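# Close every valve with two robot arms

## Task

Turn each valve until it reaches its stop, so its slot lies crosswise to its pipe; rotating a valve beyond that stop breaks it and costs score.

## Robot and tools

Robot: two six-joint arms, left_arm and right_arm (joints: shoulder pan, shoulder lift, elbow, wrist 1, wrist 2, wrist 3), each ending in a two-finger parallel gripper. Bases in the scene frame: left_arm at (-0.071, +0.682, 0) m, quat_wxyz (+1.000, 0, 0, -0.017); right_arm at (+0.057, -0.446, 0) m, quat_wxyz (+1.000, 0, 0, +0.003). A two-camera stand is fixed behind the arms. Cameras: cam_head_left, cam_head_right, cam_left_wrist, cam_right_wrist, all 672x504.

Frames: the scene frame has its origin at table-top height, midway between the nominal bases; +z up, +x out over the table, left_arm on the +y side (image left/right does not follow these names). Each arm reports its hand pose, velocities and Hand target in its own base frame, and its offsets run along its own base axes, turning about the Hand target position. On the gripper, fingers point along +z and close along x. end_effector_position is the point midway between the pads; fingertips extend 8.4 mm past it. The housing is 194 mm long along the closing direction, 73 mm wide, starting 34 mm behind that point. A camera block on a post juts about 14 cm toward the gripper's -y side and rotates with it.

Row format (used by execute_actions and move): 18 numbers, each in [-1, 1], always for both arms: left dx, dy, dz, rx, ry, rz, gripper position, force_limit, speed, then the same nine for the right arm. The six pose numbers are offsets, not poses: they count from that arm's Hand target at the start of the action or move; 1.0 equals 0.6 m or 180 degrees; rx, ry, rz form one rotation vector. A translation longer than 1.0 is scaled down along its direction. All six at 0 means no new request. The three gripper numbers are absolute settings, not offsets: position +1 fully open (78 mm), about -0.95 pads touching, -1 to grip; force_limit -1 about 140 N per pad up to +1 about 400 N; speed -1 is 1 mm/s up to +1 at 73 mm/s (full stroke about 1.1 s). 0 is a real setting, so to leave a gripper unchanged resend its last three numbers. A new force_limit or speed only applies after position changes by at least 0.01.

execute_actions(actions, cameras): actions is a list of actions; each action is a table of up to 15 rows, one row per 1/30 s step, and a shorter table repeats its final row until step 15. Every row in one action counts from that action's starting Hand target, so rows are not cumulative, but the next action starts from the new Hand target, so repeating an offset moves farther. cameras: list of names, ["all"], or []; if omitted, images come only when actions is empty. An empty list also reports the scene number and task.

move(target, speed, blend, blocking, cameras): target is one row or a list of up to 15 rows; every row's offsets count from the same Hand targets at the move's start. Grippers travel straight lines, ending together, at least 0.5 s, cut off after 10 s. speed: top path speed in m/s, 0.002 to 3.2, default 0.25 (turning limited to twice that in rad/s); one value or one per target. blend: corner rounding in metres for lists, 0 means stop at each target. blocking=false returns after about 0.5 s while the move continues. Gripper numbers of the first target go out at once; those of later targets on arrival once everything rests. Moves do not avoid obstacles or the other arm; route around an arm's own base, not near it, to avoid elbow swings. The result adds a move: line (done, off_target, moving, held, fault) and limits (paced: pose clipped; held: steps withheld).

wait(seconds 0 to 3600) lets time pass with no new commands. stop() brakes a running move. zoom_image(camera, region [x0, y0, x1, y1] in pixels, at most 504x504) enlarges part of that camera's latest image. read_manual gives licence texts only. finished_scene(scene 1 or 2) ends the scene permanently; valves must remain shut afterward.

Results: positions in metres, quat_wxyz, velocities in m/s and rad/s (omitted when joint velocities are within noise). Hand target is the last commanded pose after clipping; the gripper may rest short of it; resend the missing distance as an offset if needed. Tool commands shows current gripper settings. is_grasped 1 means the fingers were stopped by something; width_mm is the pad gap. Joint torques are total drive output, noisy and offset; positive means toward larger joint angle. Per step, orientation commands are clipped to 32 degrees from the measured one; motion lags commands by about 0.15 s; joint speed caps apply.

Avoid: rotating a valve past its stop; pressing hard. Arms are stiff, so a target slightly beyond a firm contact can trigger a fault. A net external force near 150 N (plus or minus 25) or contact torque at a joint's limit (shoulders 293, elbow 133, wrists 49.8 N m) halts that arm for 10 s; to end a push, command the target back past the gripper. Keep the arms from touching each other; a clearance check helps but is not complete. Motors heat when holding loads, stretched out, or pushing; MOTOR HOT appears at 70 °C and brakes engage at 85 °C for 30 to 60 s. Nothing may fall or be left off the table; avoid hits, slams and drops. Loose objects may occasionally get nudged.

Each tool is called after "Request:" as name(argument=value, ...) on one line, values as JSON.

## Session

Scene 1 done. Scene 2.

Request:
execute_actions(actions=[])

Request:
zoom_image(camera="cam_head_left", region=[200, 240, 400, 400])

Scene clock: 0.00 s.
left_arm: end_effector_position=(+0.8228, +0.0805, +0.2847) width_mm=78.0 is_grasped=0 end_effector_quat_wxyz=(+0.494, +0.030, +0.869, -0.020) | right_arm: end_effector_position=(+0.4805, +0.4472, +0.2605) width_mm=78.0 is_grasped=0 end_effector_quat_wxyz=(-0.060, +0.972, -0.227, +0.000)
Joint positions: left_arm=[3.008 -1.223 2.177 -3.558 -1.52 -1.608] | right_arm=[3.582 -1.544 2.137 -2.239 -1.477 2.473]
Joint velocities: within noise
Joint torques (N m): no reading
Hand target: left_arm +0.8228, +0.0805, +0.2847; +0.494, +0.030, +0.869, -0.020 | right_arm +0.4805, +0.4472, +0.2605; -0.060, +0.972, -0.227, +0.000
Tool commands: left_gripper/position=+1.0 left_gripper/force_limit=+1.0 left_gripper/speed=+1.0 right_gripper/position=+1.0 right_gripper/force_limit=+1.0 right_gripper/speed=+1.0

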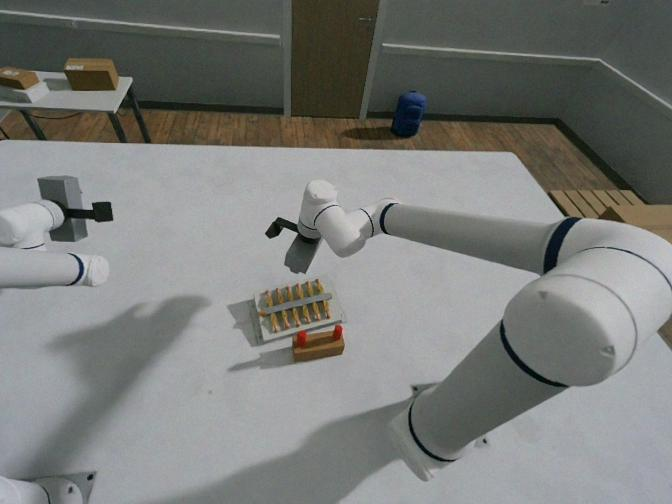

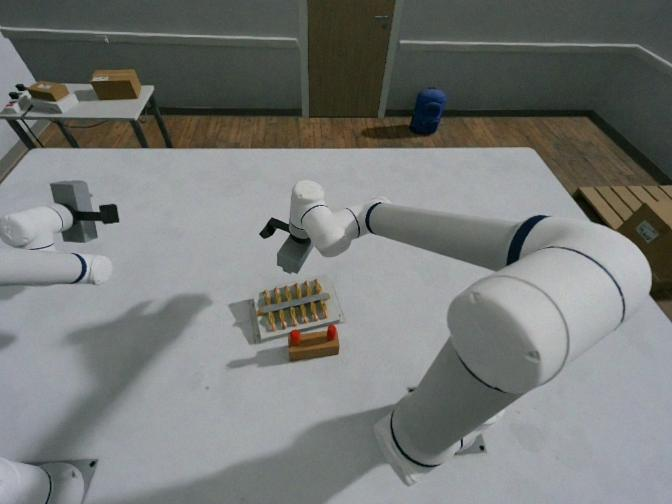

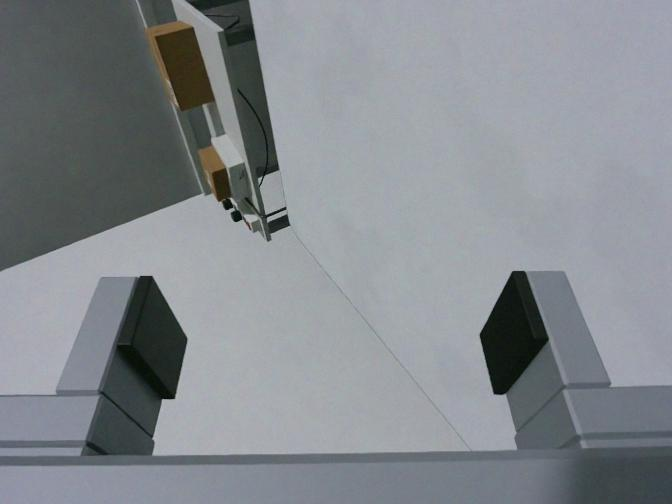

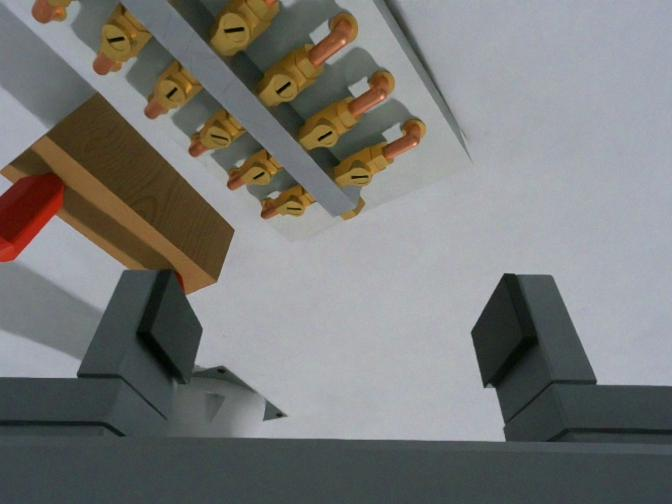

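Scaled by 2.520.

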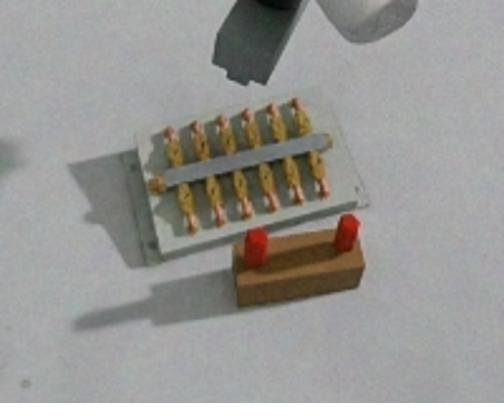

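Request:
move(target=[0,0,0,0,0,0,1,1,1,-0.1908,0.0492,0.2008,0.1277,-0.2214,-0.3398,1,1,1], speed=0.4, cameras=["cam_right_wrist","cam_head_left"])

Request:
zoom_image(camera="cam_right_wrist", region=[180, 80, 500, 400])

Scene clock: 2.97 s.
left_arm: end_effector_position=(+0.8228, +0.0805, +0.2847) width_mm=78.0 is_grasped=0 end_effector_quat_wxyz=(+0.494, +0.030, +0.869, -0.020) | right_arm: end_effector_position=(+0.3661, +0.4767, +0.3810) width_mm=78.0 is_grasped=0 end_effector_quat_wxyz=(-0.301, +0.640, -0.640, +0.301)
Joint positions: left_arm=[3.008 -1.223 2.177 -3.558 -1.52 -1.608] | right_arm=[3.992 -1.683 2.331 -2.892 -2.187 3.769]
Joint torques (N m): left_arm=[0.04 -109.4 -34.27 -7.57 0.28 0.19] | right_arm=[9.45 -21.86 -70.53 -3.21 -5.95 1.69]
Hand target: left_arm +0.8228, +0.0805, +0.2847; +0.494, +0.030, +0.869, -0.020 | right_arm +0.3660, +0.4768, +0.3810; -0.301, +0.640, -0.640, +0.301
Off the commanded pose: left_arm 0.000 m, 0 deg | right_arm 0.000 m, 0 deg.
move: done
Images, in order (width x height): cam_head_left 672x504, cam_right_wrist 672x504.

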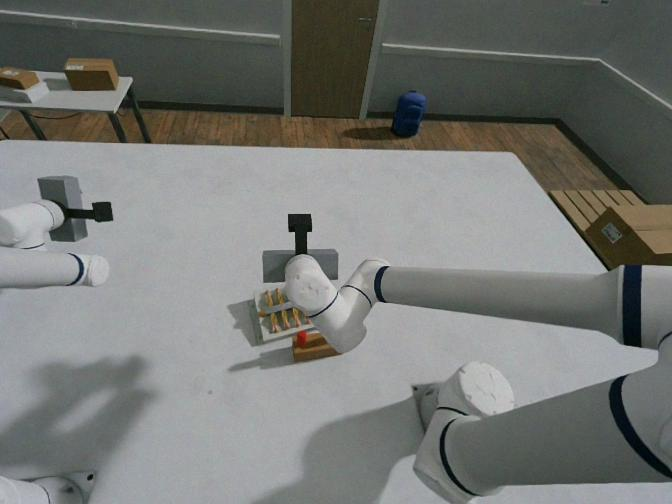

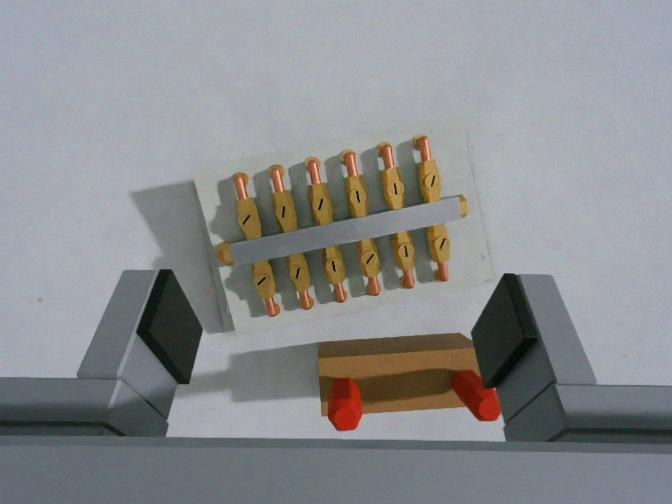

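Scaled by 1.575.

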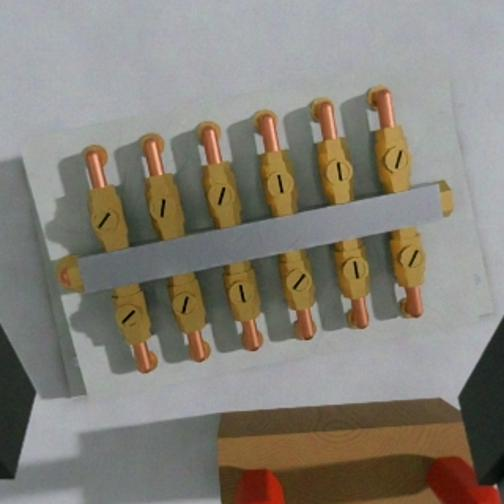

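Request:
zoom_image(camera="cam_right_wrist", region=[225, 170, 345, 250])

Request:
zoom_image(camera="cam_right_wrist", region=[335, 150, 455, 230])

Request:
zoom_image(camera="cam_right_wrist", region=[240, 235, 360, 315])

Request:
zoom_image(camera="cam_right_wrist", region=[345, 215, 465, 295])

Scaled by 4.200.

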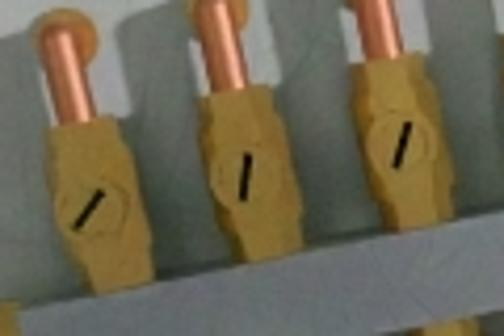

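Scaled by 4.200.

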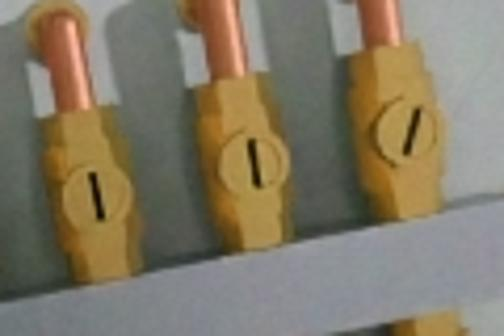

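Scaled by 4.200.

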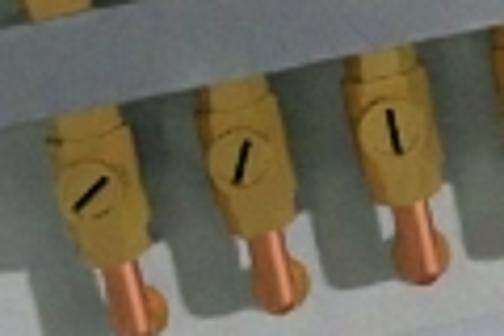

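Scaled by 4.200.

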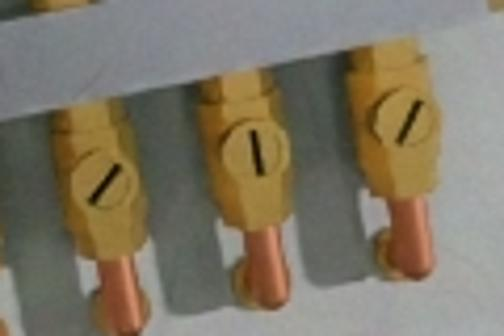

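Request:
zoom_image(camera="cam_right_wrist", region=[310, 330, 510, 440])

Scaled by 2.520.

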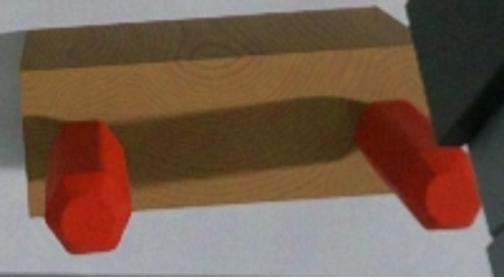

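Request:
move(target=[0,0,0,0,0,0,1,1,1,-0.1767,-0.0113,-0.2183,0,0.2795,0,1,-1,-0.5], speed=0.3, cameras=["cam_right_wrist","cam_head_left"])

Request:
zoom_image(camera="cam_right_wrist", region=[260, 0, 440, 180])

Scene clock: 5.83 s.
left_arm: end_effector_position=(+0.8228, +0.0805, +0.2847) width_mm=78.0 is_grasped=0 end_effector_quat_wxyz=(+0.494, +0.030, +0.869, -0.020) | right_arm: end_effector_position=(+0.2601, +0.4700, +0.2501) width_mm=78.0 is_grasped=0 end_effector_quat_wxyz=(-0.001, +0.707, -0.707, +0.000)
Joint positions: left_arm=[3.008 -1.223 2.177 -3.558 -1.52 -1.608] | right_arm=[3.871 -1.716 2.296 -2.153 -1.572 3.871]
Joint torques (N m): left_arm=[0.01 -109.96 -34.12 -7.6 0.12 0.38] | right_arm=[-8.08 -21.6 -71.81 -1.92 3.9 -4.33]
Hand target: left_arm +0.8228, +0.0805, +0.2847; +0.494, +0.030, +0.869, -0.020 | right_arm +0.2600, +0.4700, +0.2500; +0.000, +0.707, -0.707, +0.000
Off the commanded pose: left_arm 0.000 m, 0 deg | right_arm 0.000 m, 0 deg.
move: done
Images, in order (width x height): cam_head_left 672x504, cam_right_wrist 672x504.

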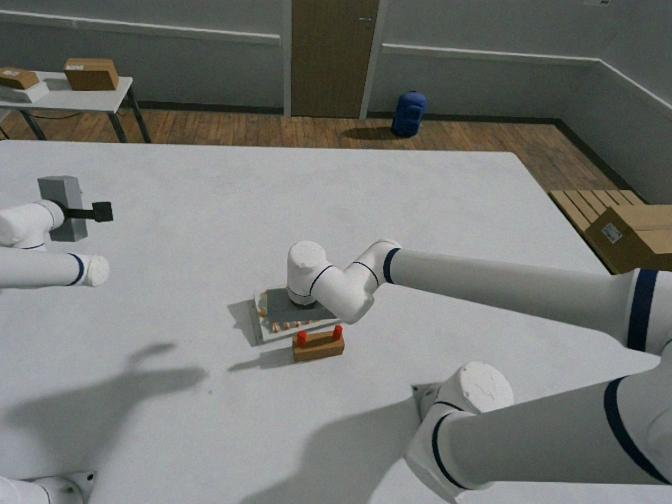

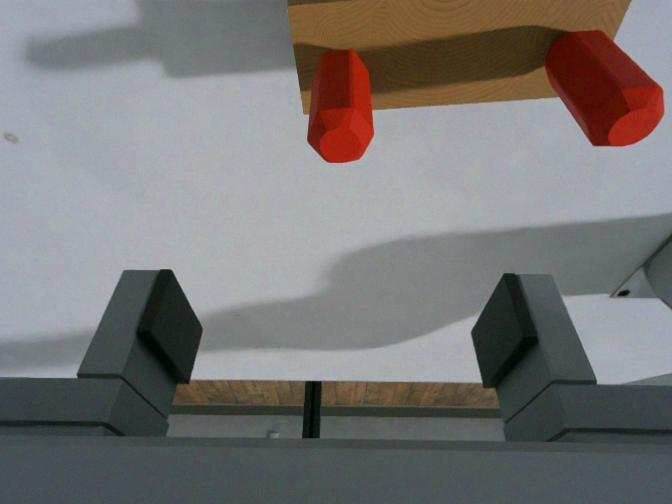

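Scaled by 2.800.

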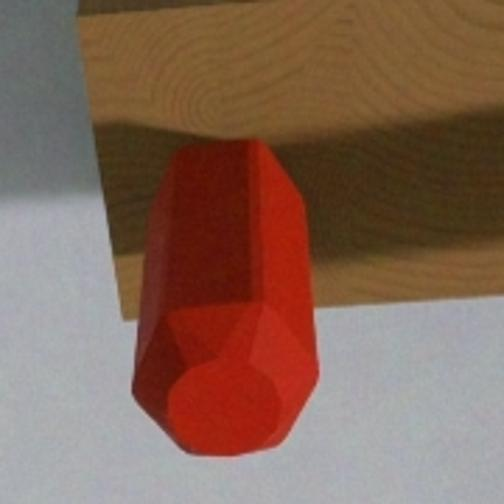

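Request:
move(target=[0,0,0,0,0,0,1,1,1,0,0,-0.0417,0,0,0,1,-1,-0.5], speed=0.1, cameras=["cam_right_wrist"])

Request:
zoom_image(camera="cam_right_wrist", region=[260, 50, 440, 230])

Scene clock: 7.03 s.
left_arm: end_effector_position=(+0.8228, +0.0805, +0.2847) width_mm=78.0 is_grasped=0 end_effector_quat_wxyz=(+0.494, +0.030, +0.869, -0.020) | right_arm: end_effector_position=(+0.2601, +0.4700, +0.2251) width_mm=78.0 is_grasped=0 end_effector_quat_wxyz=(+0.000, +0.707, -0.707, +0.000)
Joint positions: left_arm=[3.008 -1.223 2.177 -3.558 -1.52 -1.608] | right_arm=[3.87 -1.684 2.323 -2.211 -1.571 3.871]
Joint torques (N m): left_arm=[-1.41 -109.59 -33.62 -7.34 0.09 0.35] | right_arm=[6.96 -23.59 -53.97 -4.49 3.27 -0.14]
Hand target: left_arm +0.8228, +0.0805, +0.2847; +0.494, +0.030, +0.869, -0.020 | right_arm +0.2600, +0.4700, +0.2250; +0.000, +0.707, -0.707, +0.000
Off the commanded pose: left_arm 0.000 m, 0 deg | right_arm 0.000 m, 0 deg.
move: done

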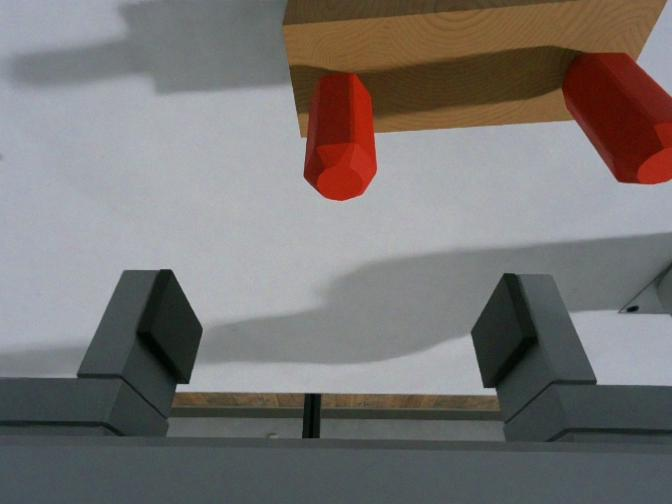

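Scaled by 2.800.

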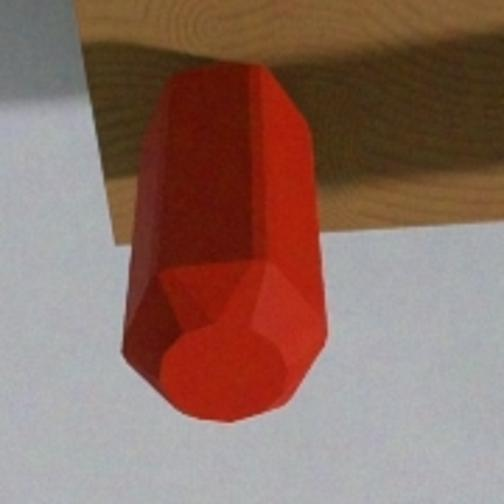

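Request:
move(target=[[0,0,0,0,0,0,1,1,1,-0.0393,-0.0027,-0.0417,0,0,-0.1222,1,-1,-0.5],[0,0,0,0,0,0,1,1,1,-0.0393,-0.0027,-0.1667,0,0,-0.1222,1,-1,-0.5]], speed=0.15, cameras=["cam_right_wrist"])

Scene clock: 10.27 s.
left_arm: end_effector_position=(+0.8228, +0.0805, +0.2847) width_mm=78.0 is_grasped=0 end_effector_quat_wxyz=(+0.494, +0.030, +0.869, -0.020) | right_arm: end_effector_position=(+0.2364, +0.4683, +0.1251) width_mm=78.0 is_grasped=0 end_effector_quat_wxyz=(+0.000, -0.559, +0.829, +0.000)
Joint positions: left_arm=[3.008 -1.223 2.177 -3.558 -1.52 -1.608] | right_arm=[3.9 -1.543 2.435 -2.463 -1.572 4.284]
Joint torques (N m): left_arm=[-1.1 -110.95 -34.13 -7.45 0.1 0.32] | right_arm=[9.76 -28.4 -41.66 -4.94 -3.46 2.23]
Hand target: left_arm +0.8228, +0.0805, +0.2847; +0.494, +0.030, +0.869, -0.020 | right_arm +0.2364, +0.4684, +0.1250; +0.000, -0.559, +0.829, +0.000
Off the commanded pose: left_arm 0.000 m, 0 deg | right_arm 0.000 m, 0 deg.
move: done

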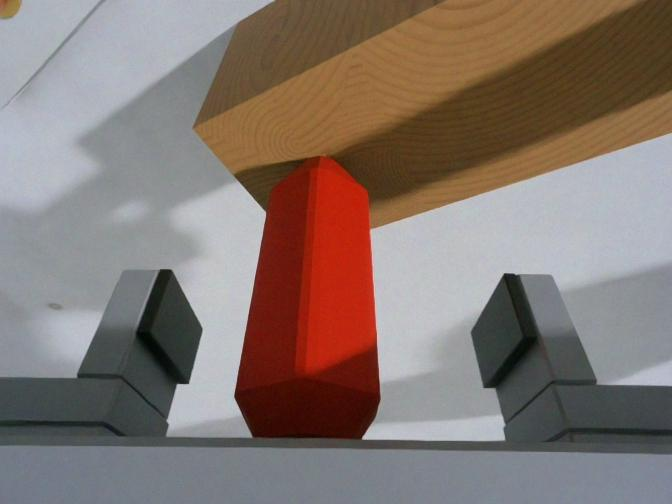

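Request:
move(target=[0,0,0,0,0,0,1,1,1,0.0358,-0.0045,0,0,0,0,1,-1,-0.5], speed=0.1, cameras=["cam_right_wrist"])

Scene clock: 12.10 s.
left_arm: end_effector_position=(+0.8228, +0.0805, +0.2847) width_mm=78.0 is_grasped=0 end_effector_quat_wxyz=(+0.494, +0.030, +0.869, -0.020) | right_arm: end_effector_position=(+0.2577, +0.4657, +0.1250) width_mm=78.0 is_grasped=0 end_effector_quat_wxyz=(+0.000, -0.559, +0.829, +0.000)
Joint positions: left_arm=[3.008 -1.223 2.177 -3.558 -1.52 -1.608] | right_arm=[3.867 -1.53 2.422 -2.463 -1.572 4.251]
Joint torques (N m): left_arm=[0.06 -110.17 -34.13 -7.73 0.27 0.42] | right_arm=[-6.62 -29.27 -57.04 -2.07 1.88 -3.7]
Hand target: left_arm +0.8228, +0.0805, +0.2847; +0.494, +0.030, +0.869, -0.020 | right_arm +0.2579, +0.4657, +0.1250; +0.000, -0.559, +0.829, +0.000
Off the commanded pose: left_arm 0.000 m, 0 deg | right_arm 0.000 m, 0 deg.
move: done

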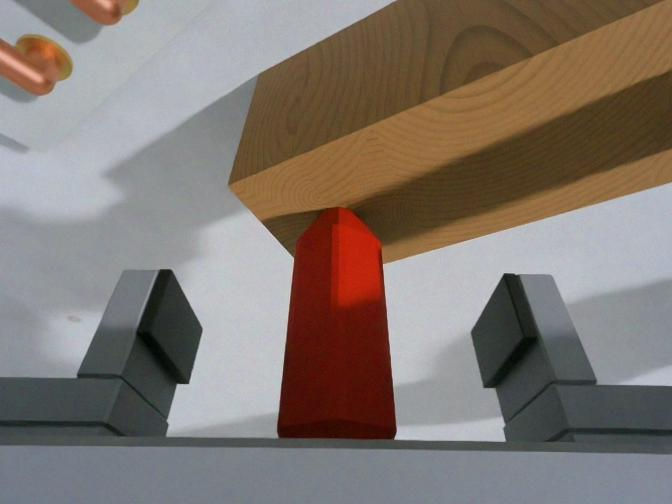

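Request:
move(target=[0,0,0,0,0,0,1,1,1,0,0,0,0,0,0,-1,-1,-0.5], cameras=["cam_right_wrist"])

Scene clock: 15.93 s.
left_arm: end_effector_position=(+0.8228, +0.0805, +0.2847) width_mm=78.0 is_grasped=0 end_effector_quat_wxyz=(+0.494, +0.030, +0.869, -0.020) | right_arm: end_effector_position=(+0.2579, +0.4657, +0.1250) width_mm=25.7 is_grasped=1 end_effector_quat_wxyz=(+0.000, -0.559, +0.829, +0.000)
Joint positions: left_arm=[3.008 -1.223 2.177 -3.558 -1.52 -1.608] | right_arm=[3.867 -1.53 2.422 -2.463 -1.572 4.251]
Joint torques (N m): left_arm=[-0.41 -109.12 -34 -7.56 0.2 0.53] | right_arm=[-6.54 -26.97 -54.97 -2.81 3.68 -4]
Hand target: left_arm +0.8228, +0.0805, +0.2847; +0.494, +0.030, +0.869, -0.020 | right_arm +0.2579, +0.4657, +0.1250; +0.000, -0.559, +0.829, +0.000
Off the commanded pose: left_arm 0.000 m, 0 deg | right_arm 0.000 m, 0 deg.
move: done

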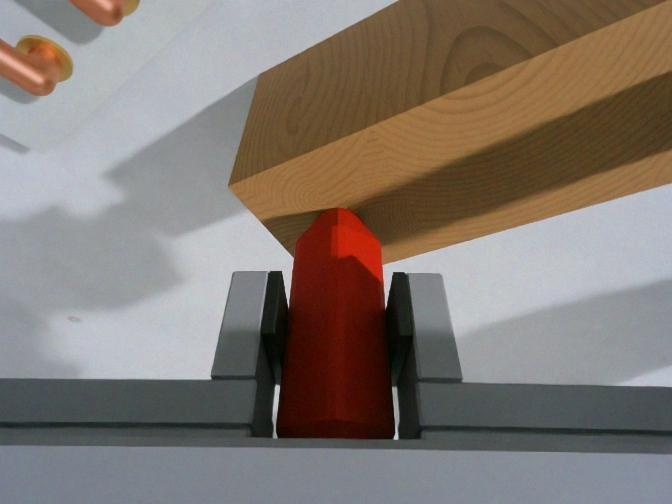

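Request:
move(target=[0,0,0,0,0,0,1,1,1,0,0,0.2333,0,0,0,-1,-1,-0.5], speed=0.1, cameras=["cam_right_wrist","cam_head_left"])

Request:
move(target=[0,0,0,0,0,0,1,1,1,0,0,0,0,0,0,-0.98,0,-0.5], cameras=["cam_right_wrist"])

Scene clock: 18.03 s.
left_arm: end_effector_position=(+0.8228, +0.0805, +0.2847) width_mm=78.0 is_grasped=0 end_effector_quat_wxyz=(+0.494, +0.030, +0.869, -0.020) | right_arm: end_effector_position=(+0.2579, +0.4657, +0.2648) width_mm=25.7 is_grasped=1 end_effector_quat_wxyz=(+0.000, -0.559, +0.829, +0.000)
Joint positions: left_arm=[3.008 -1.223 2.177 -3.558 -1.52 -1.608] | right_arm=[3.867 -1.742 2.286 -2.116 -1.572 4.251]
Joint torques (N m): left_arm=[0.67 -109.32 -34.11 -7.51 0.23 0.44] | right_arm=[-4.79 -38.45 -72.46 -2.5 0.19 -3.79]
Hand target: left_arm +0.8228, +0.0805, +0.2847; +0.494, +0.030, +0.869, -0.020 | right_arm +0.2579, +0.4657, +0.2649; +0.000, -0.559, +0.829, +0.000
Off the commanded pose: left_arm 0.000 m, 0 deg | right_arm 0.000 m, 0 deg.
move: done
Images, in order (width x height): cam_head_left 672x504, cam_right_wrist 672x504.

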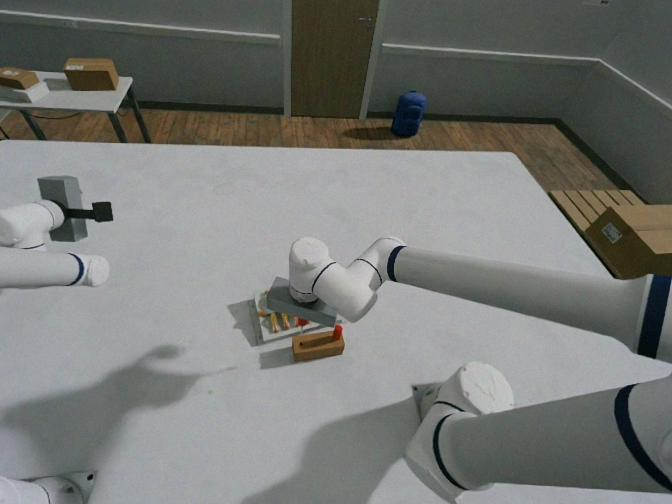

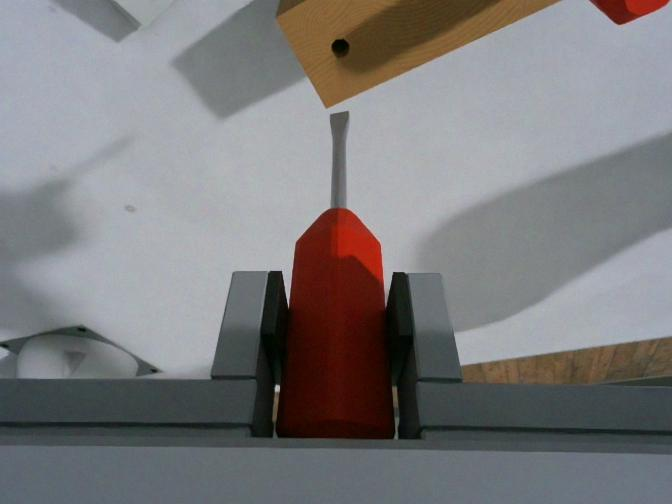

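Scene clock: 18.53 s.
left_arm: end_effector_position=(+0.8228, +0.0805, +0.2847) width_mm=78.0 is_grasped=0 end_effector_quat_wxyz=(+0.494, +0.030, +0.869, -0.020) | right_arm: end_effector_position=(+0.2579, +0.4657, +0.2649) width_mm=24.7 is_grasped=1 end_effector_quat_wxyz=(+0.000, -0.559, +0.829, +0.000)
Joint positions: left_arm=[3.008 -1.223 2.177 -3.558 -1.52 -1.608] | right_arm=[3.867 -1.742 2.286 -2.116 -1.572 4.251]
Joint torques (N m): left_arm=[0.41 -108.97 -34.05 -7.59 0.37 0.71] | right_arm=[-6.05 -38.71 -72.56 -2.31 0.43 -3.95]
Hand target: left_arm +0.8228, +0.0805, +0.2847; +0.494, +0.030, +0.869, -0.020 | right_arm +0.2579, +0.4657, +0.2649; +0.000, -0.559, +0.829, +0.000
Off the commanded pose: left_arm 0.000 m, 0 deg | right_arm 0.000 m, 0 deg.
move: done

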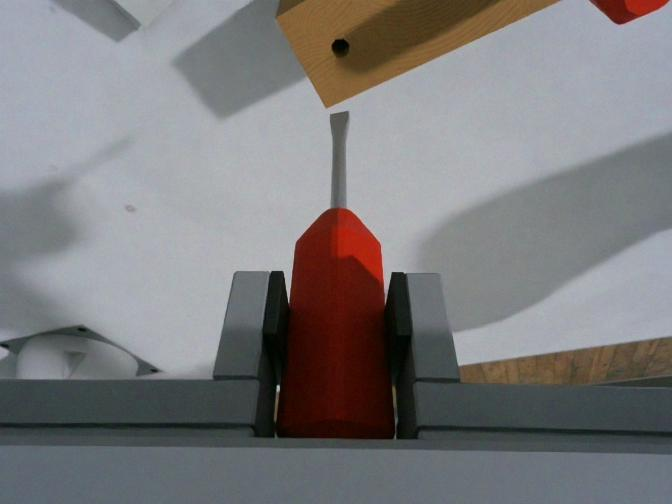

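Request:
zoom_image(camera="cam_right_wrist", region=[310, 95, 370, 155])

Scaled by 8.400.

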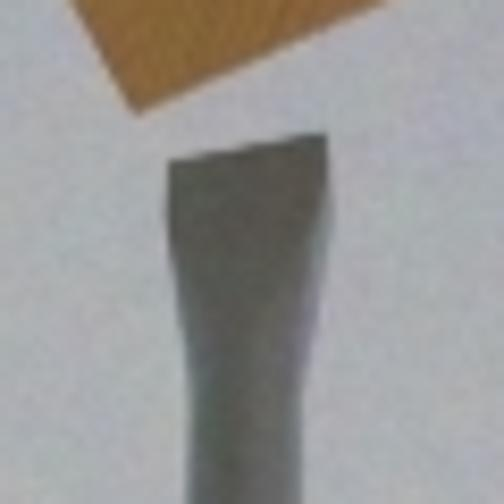

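Request:
move(target=[[0,0,0,0,0,0,1,1,1,0,0,-0.18,0,0,0,-0.98,0,-0.5],[0,0,0,0,0,0,1,1,1,0,0,-0.2315,0,0,0,-0.98,0,-0.5]], speed=[0.1,0.03], cameras=["cam_right_wrist"])

Scene clock: 22.30 s.
left_arm: end_effector_position=(+0.8228, +0.0805, +0.2847) width_mm=78.0 is_grasped=0 end_effector_quat_wxyz=(+0.494, +0.030, +0.869, -0.020) | right_arm: end_effector_position=(+0.2579, +0.4657, +0.1262) width_mm=24.7 is_grasped=1 end_effector_quat_wxyz=(+0.000, -0.559, +0.829, +0.000)
Joint positions: left_arm=[3.008 -1.223 2.177 -3.558 -1.52 -1.608] | right_arm=[3.867 -1.532 2.421 -2.46 -1.572 4.251]
Joint torques (N m): left_arm=[-0.85 -110.19 -33.68 -7.52 0.25 0.59] | right_arm=[9.72 -26.9 -41.8 -5.15 3.57 2.16]
Hand target: left_arm +0.8228, +0.0805, +0.2847; +0.494, +0.030, +0.869, -0.020 | right_arm +0.2579, +0.4657, +0.1260; +0.000, -0.559, +0.829, +0.000
Off the commanded pose: left_arm 0.000 m, 0 deg | right_arm 0.000 m, 0 deg.
move: done

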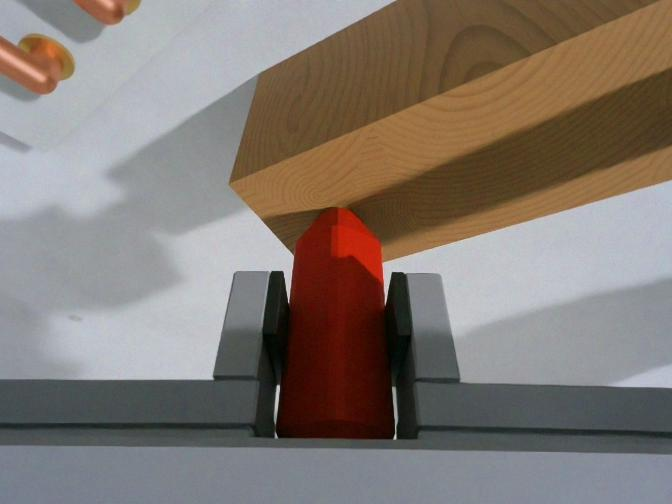

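Request:
move(target=[0,0,0,0,0,0,1,1,1,0,0,0,0,0,0,1,0,0])

Request:
move(target=[0,0,0,0,0,0,1,1,1,0,0,0,0,0,-0.3333,1,0,0], speed=0.3, cameras=["cam_right_wrist","cam_head_left"])

Scene clock: 24.10 s.
left_arm: end_effector_position=(+0.8228, +0.0805, +0.2847) width_mm=78.0 is_grasped=0 end_effector_quat_wxyz=(+0.494, +0.030, +0.869, -0.020) | right_arm: end_effector_position=(+0.2579, +0.4657, +0.1260) width_mm=78.0 is_grasped=0 end_effector_quat_wxyz=(+0.000, -0.559, +0.829, +0.000)
Joint positions: left_arm=[3.008 -1.223 2.177 -3.558 -1.52 -1.608] | right_arm=[3.867 -1.532 2.421 -2.46 -1.572 4.251]
Joint torques (N m): left_arm=[-0.43 -110.89 -33.88 -7.72 0.37 0.59] | right_arm=[9.96 -27.82 -42.59 -4.83 3.26 1.68]
Hand target: left_arm +0.8228, +0.0805, +0.2847; +0.494, +0.030, +0.869, -0.020 | right_arm +0.2579, +0.4657, +0.1260; +0.000, -0.559, +0.829, +0.000
Off the commanded pose: left_arm 0.000 m, 0 deg | right_arm 0.000 m, 0 deg.
move: done

Scene clock: 26.53 s.
left_arm: end_effector_position=(+0.8228, +0.0805, +0.2847) width_mm=78.0 is_grasped=0 end_effector_quat_wxyz=(+0.494, +0.030, +0.869, -0.020) | right_arm: end_effector_position=(+0.2579, +0.4657, +0.1260) width_mm=78.0 is_grasped=0 end_effector_quat_wxyz=(+0.000, -0.070, +0.998, -0.001)
Joint positions: left_arm=[3.008 -1.223 2.177 -3.558 -1.52 -1.608] | right_arm=[3.867 -1.532 2.42 -2.459 -1.572 5.298]
Joint torques (N m): left_arm=[-0.76 -109.12 -33.78 -7.49 0.5 0.63] | right_arm=[9.94 -28.08 -57.01 -2.01 -3.52 1.65]
Hand target: left_arm +0.8228, +0.0805, +0.2847; +0.494, +0.030, +0.869, -0.020 | right_arm +0.2579, +0.4657, +0.1260; +0.000, -0.070, +0.998, -0.001
Off the commanded pose: left_arm 0.000 m, 0 deg | right_arm 0.000 m, 0 deg.
move: done
Images, in order (width x height): cam_head_left 672x504, cam_right_wrist 672x504.

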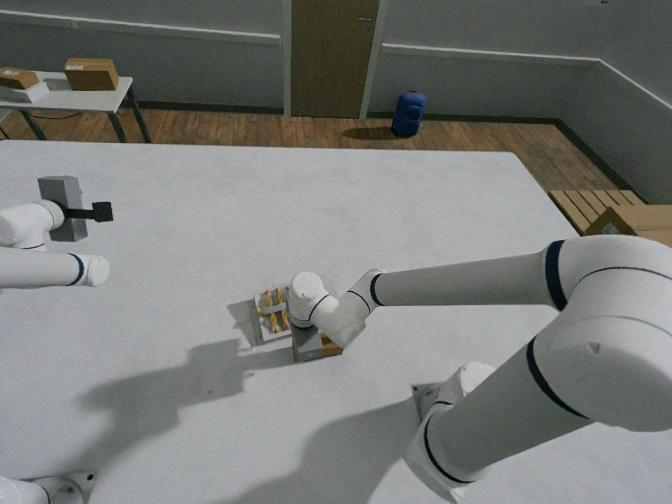

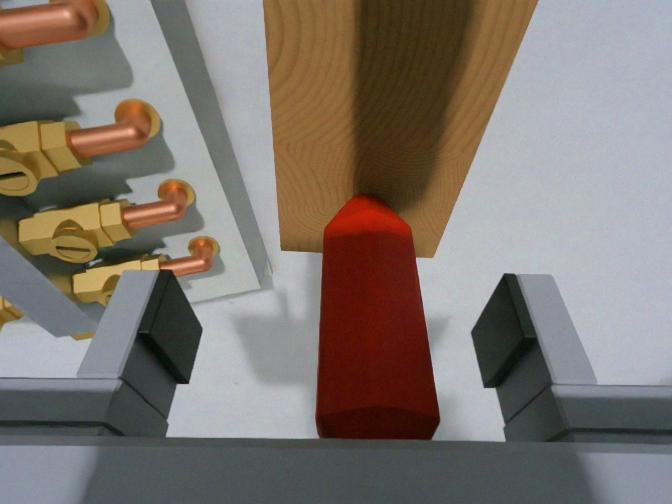

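Request:
move(target=[0,0,0,0,0,0,1,1,1,-0.01583,0.00633,0,0,0,0,1,0,0], speed=0.05, cameras=["cam_right_wrist"])

Scene clock: 27.37 s.
left_arm: end_effector_position=(+0.8228, +0.0805, +0.2847) width_mm=78.0 is_grasped=0 end_effector_quat_wxyz=(+0.494, +0.030, +0.869, -0.020) | right_arm: end_effector_position=(+0.2486, +0.4694, +0.1260) width_mm=78.0 is_grasped=0 end_effector_quat_wxyz=(+0.000, -0.070, +0.998, -0.001)
Joint positions: left_arm=[3.008 -1.223 2.177 -3.558 -1.52 -1.608] | right_arm=[3.885 -1.534 2.422 -2.459 -1.572 5.316]
Joint torques (N m): left_arm=[0.6 -110.95 -34.19 -7.57 0.71 0.65] | right_arm=[9.89 -45.72 -41.84 -4.98 -1.08 1.95]
Hand target: left_arm +0.8228, +0.0805, +0.2847; +0.494, +0.030, +0.869, -0.020 | right_arm +0.2484, +0.4695, +0.1260; +0.000, -0.070, +0.998, -0.001
Off the commanded pose: left_arm 0.000 m, 0 deg | right_arm 0.000 m, 0 deg.
move: done

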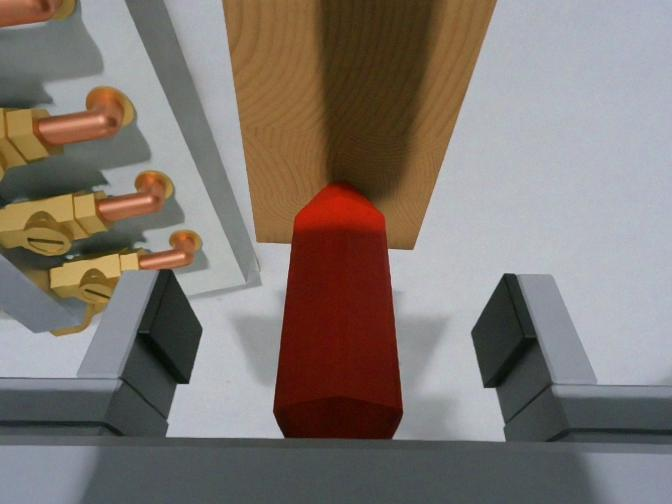

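Request:
move(target=[0,0,0,0,0,0,1,1,1,0,0,0,0,0,0,-1,-1,-0.5], cameras=["cam_right_wrist"])

Request:
move(target=[0,0,0,0,0,0,1,1,1,0,0,0.2333,0,0,0,-1,-1,-0.5], speed=0.08, cameras=["cam_right_wrist"])

Request:
move(target=[0,0,0,0,0,0,1,1,1,0,0,0,0,0,0,-0.98,0,-0.5], cameras=["cam_right_wrist"])

Request:
zoom_image(camera="cam_right_wrist", region=[310, 60, 370, 120])

Scene clock: 30.50 s.
left_arm: end_effector_position=(+0.8228, +0.0805, +0.2847) width_mm=78.0 is_grasped=0 end_effector_quat_wxyz=(+0.494, +0.030, +0.869, -0.020) | right_arm: end_effector_position=(+0.2484, +0.4695, +0.1260) width_mm=25.9 is_grasped=1 end_effector_quat_wxyz=(+0.000, -0.070, +0.998, -0.001)
Joint positions: left_arm=[3.008 -1.223 2.177 -3.558 -1.52 -1.608] | right_arm=[3.885 -1.534 2.422 -2.459 -1.572 5.317]
Joint torques (N m): left_arm=[-1.2 -109.42 -33.95 -7.39 0.46 0.79] | right_arm=[11.14 -45.77 -42.78 -3.15 3.08 1.97]
Hand target: left_arm +0.8228, +0.0805, +0.2847; +0.494, +0.030, +0.869, -0.020 | right_arm +0.2484, +0.4695, +0.1260; +0.000, -0.070, +0.998, -0.001
Off the commanded pose: left_arm 0.000 m, 0 deg | right_arm 0.000 m, 0 deg.
move: done

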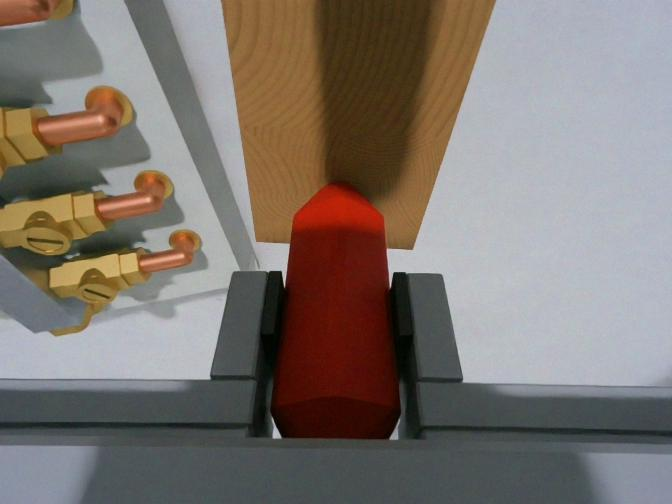

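Scene clock: 32.77 s.
left_arm: end_effector_position=(+0.8228, +0.0805, +0.2847) width_mm=78.0 is_grasped=0 end_effector_quat_wxyz=(+0.494, +0.030, +0.869, -0.020) | right_arm: end_effector_position=(+0.2484, +0.4695, +0.2659) width_mm=25.9 is_grasped=1 end_effector_quat_wxyz=(+0.000, -0.070, +0.998, -0.001)
Joint positions: left_arm=[3.008 -1.223 2.177 -3.558 -1.52 -1.608] | right_arm=[3.885 -1.745 2.286 -2.112 -1.572 5.317]
Joint torques (N m): left_arm=[0.43 -109.88 -33.62 -7.63 0.39 0.77] | right_arm=[-3.77 -36.76 -72.98 -2.49 0.24 -2.89]
Hand target: left_arm +0.8228, +0.0805, +0.2847; +0.494, +0.030, +0.869, -0.020 | right_arm +0.2484, +0.4695, +0.2660; +0.000, -0.070, +0.998, -0.001
Off the commanded pose: left_arm 0.000 m, 0 deg | right_arm 0.000 m, 0 deg.
move: done

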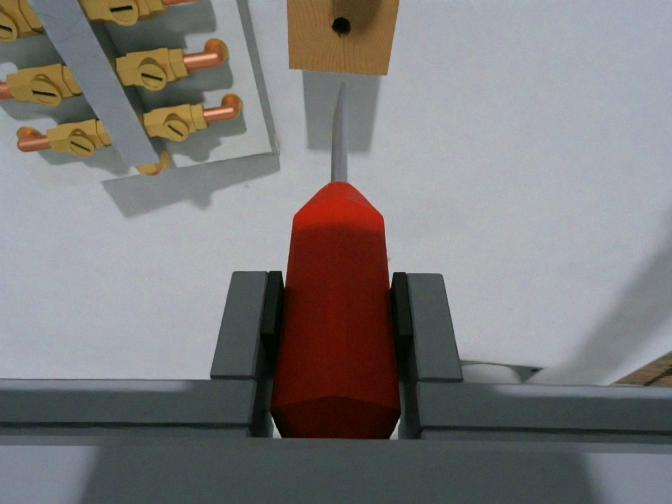

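Scene clock: 33.27 s.
left_arm: end_effector_position=(+0.8228, +0.0805, +0.2847) width_mm=78.0 is_grasped=0 end_effector_quat_wxyz=(+0.494, +0.030, +0.869, -0.020) | right_arm: end_effector_position=(+0.2484, +0.4695, +0.2660) width_mm=25.1 is_grasped=1 end_effector_quat_wxyz=(+0.000, -0.070, +0.998, -0.001)
Joint positions: left_arm=[3.008 -1.223 2.177 -3.558 -1.52 -1.608] | right_arm=[3.885 -1.745 2.286 -2.112 -1.572 5.317]
Joint torques (N m): left_arm=[-0.13 -108.62 -33.75 -7.6 0.53 0.77] | right_arm=[-5.86 -37.72 -74.03 -1.99 0.18 -3.39]
Hand target: left_arm +0.8228, +0.0805, +0.2847; +0.494, +0.030, +0.869, -0.020 | right_arm +0.2484, +0.4695, +0.2660; +0.000, -0.070, +0.998, -0.001
Off the commanded pose: left_arm 0.000 m, 0 deg | right_arm 0.000 m, 0 deg.
move: done

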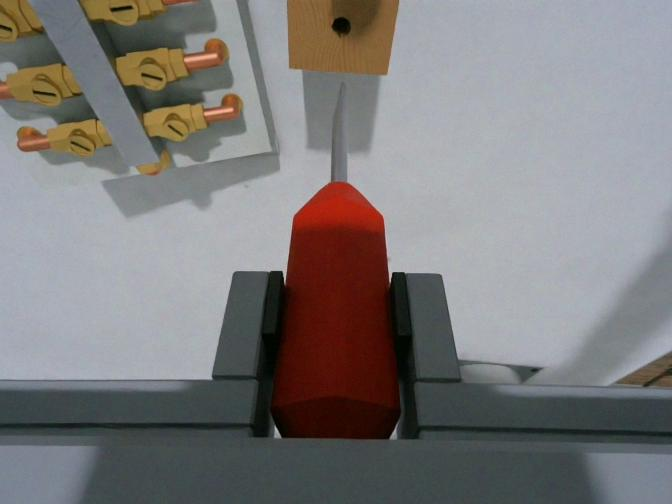

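Scaled by 8.400.

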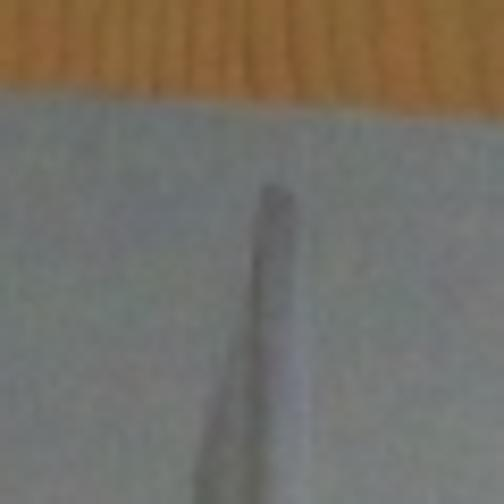

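Request:
move(target=[0,0,0,0,0,0,1,1,1,0.286,0.1708,-0.0667,0,0,0.35,-0.98,0,-0.5], speed=0.2, cameras=["cam_right_wrist","cam_head_left"])

Scene clock: 37.80 s.
left_arm: end_effector_position=(+0.8228, +0.0805, +0.2847) width_mm=78.0 is_grasped=0 end_effector_quat_wxyz=(+0.494, +0.030, +0.869, -0.020) | right_arm: end_effector_position=(+0.4200, +0.5719, +0.2260) width_mm=25.1 is_grasped=1 end_effector_quat_wxyz=(+0.000, -0.581, +0.814, +0.000)
Joint positions: left_arm=[3.008 -1.223 2.177 -3.558 -1.52 -1.608] | right_arm=[3.826 -1.397 2.023 -2.197 -1.572 4.158]
Joint torques (N m): left_arm=[-0.5 -108.69 -33.97 -7.83 0.85 0.96] | right_arm=[-5.57 -50.06 -70.24 -4.38 4.25 -3.7]
Hand target: left_arm +0.8228, +0.0805, +0.2847; +0.494, +0.030, +0.869, -0.020 | right_arm +0.4200, +0.5719, +0.2260; +0.000, -0.581, +0.814, +0.000
Off the commanded pose: left_arm 0.000 m, 0 deg | right_arm 0.000 m, 0 deg.
move: done
Images, in order (width x height): cam_head_left 672x504, cam_right_wrist 672x504.

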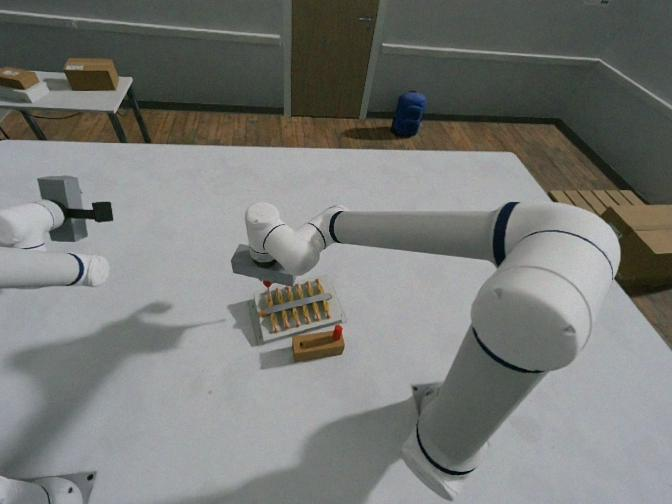

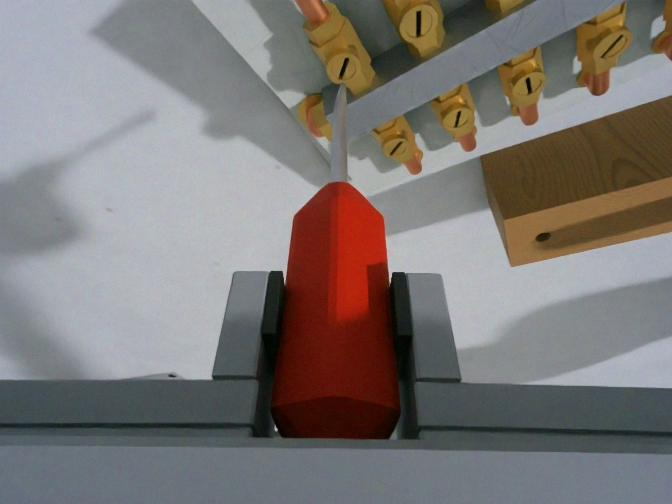

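Request:
zoom_image(camera="cam_right_wrist", region=[303, 35, 383, 115])

Scaled by 6.300.

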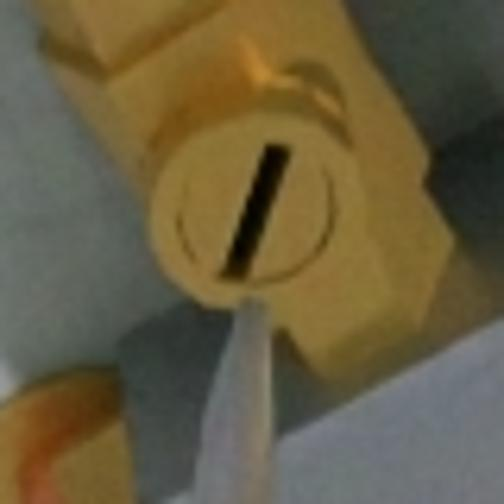

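Request:
move(target=[0,0,0,0,0,0,1,1,1,-0.0268,0.0092,-0.055,0,0,0,-0.98,0,-0.5], speed=0.1, cameras=["cam_right_wrist"])

Request:
zoom_image(camera="cam_right_wrist", region=[303, 45, 383, 125])

Scene clock: 38.93 s.
left_arm: end_effector_position=(+0.8228, +0.0805, +0.2847) width_mm=78.0 is_grasped=0 end_effector_quat_wxyz=(+0.494, +0.030, +0.869, -0.020) | right_arm: end_effector_position=(+0.4075, +0.5782, +0.2003) width_mm=25.1 is_grasped=1 end_effector_quat_wxyz=(+0.004, -0.581, +0.814, +0.000)
Joint positions: left_arm=[3.008 -1.223 2.177 -3.558 -1.52 -1.608] | right_arm=[3.845 -1.374 2.052 -2.256 -1.571 4.177]
Joint torques (N m): left_arm=[-0.64 -109.52 -33.64 -7.52 0.82 0.94] | right_arm=[2.65 -54.95 -59.22 -3.52 0.33 -1.12]
Hand target: left_arm +0.8228, +0.0805, +0.2847; +0.494, +0.030, +0.869, -0.020 | right_arm +0.4075, +0.5782, +0.2003; +0.004, -0.581, +0.814, +0.000 (not the last commanded pose)
Tool commands: left_gripper/position=+1.0 left_gripper/force_limit=+1.0 left_gripper/speed=+1.0 right_gripper/position=-0.98 right_gripper/force_limit=+0.0 right_gripper/speed=-0.5
Off the commanded pose: left_arm 0.000 m, 0 deg | right_arm 0.008 m, 0 deg.
FORCE FAULT: contact force on the right arm reached its limit, and that arm stopped. The contact can be on any part of that arm, not only on its tool. That arm's remaining commands of this call were not run. That arm is still stopped at the end of this call. That arm stays stopped for about 10 more seconds. Until then a move that you send moves the other arm only, and its call returns only when the move has ended. Once the stop has ended, the next robot result says so. If the stop ends while you think or write, that arm runs what you send next, counted from a new Hand target: where the arm stands when the stop ends. While its stop runs, that arm, its gripper or tool too, takes no new command. Until it ends, the stop uses up actions while you think or wait. An arm that is not stopped still takes commands.
move: fault (right_arm)

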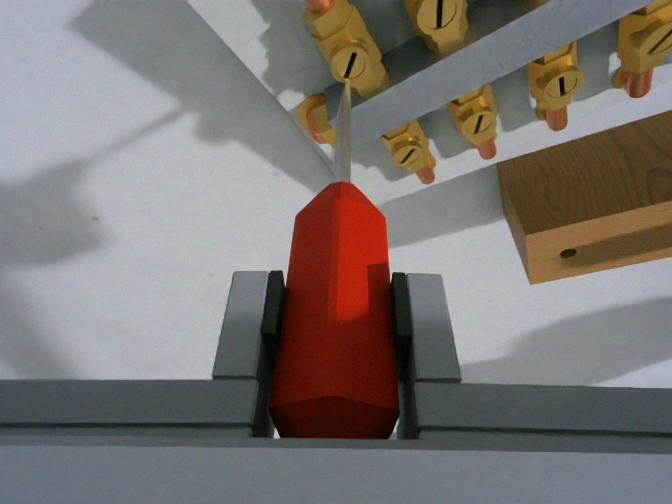

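Scaled by 6.300.

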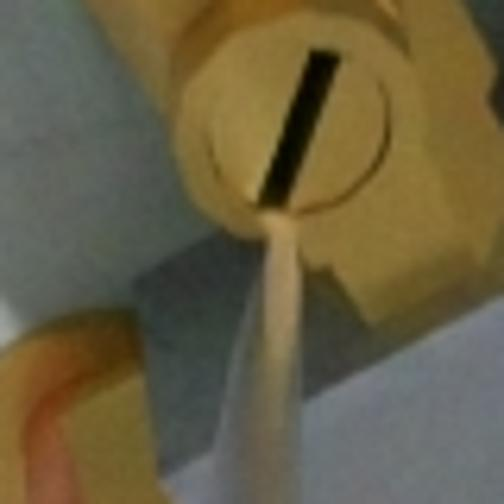

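Request:
wait(seconds=10.5)

Scene clock: 49.07 s.
left_arm: end_effector_position=(+0.8228, +0.0805, +0.2847) width_mm=78.0 is_grasped=0 end_effector_quat_wxyz=(+0.494, +0.030, +0.869, -0.020) | right_arm: end_effector_position=(+0.4075, +0.5782, +0.2003) width_mm=25.1 is_grasped=1 end_effector_quat_wxyz=(+0.004, -0.581, +0.814, +0.000)
Joint positions: left_arm=[3.008 -1.223 2.177 -3.558 -1.52 -1.608] | right_arm=[3.845 -1.374 2.052 -2.256 -1.571 4.177]
Joint torques (N m): left_arm=[0.22 -109.73 -34.03 -7.73 0.97 1.12] | right_arm=[2.58 -54.96 -59.27 -3.44 0.15 -1.1]
Hand target: left_arm +0.8228, +0.0805, +0.2847; +0.494, +0.030, +0.869, -0.020 | right_arm +0.4075, +0.5782, +0.2003; +0.004, -0.581, +0.814, +0.000 (not the last commanded pose)
Tool commands: left_gripper/position=+1.0 left_gripper/force_limit=+1.0 left_gripper/speed=+1.0 right_gripper/position=-0.98 right_gripper/force_limit=+0.0 right_gripper/speed=-0.5
Off the commanded pose: left_arm 0.000 m, 0 deg | right_arm 0.008 m, 0 deg.
FORCE FAULT, CONTINUED: the right arm's stop, for the force fault that an earlier result reported, is over. The rest of the stop counts as 19 of the actions that you can send in this scene. That arm's target is now where it stood when the stop ended, not its last command. That arm accepts commands again.
wait: 10.00 of 10.5 s (the remaining seconds did not pass); at rest by 0.03 s


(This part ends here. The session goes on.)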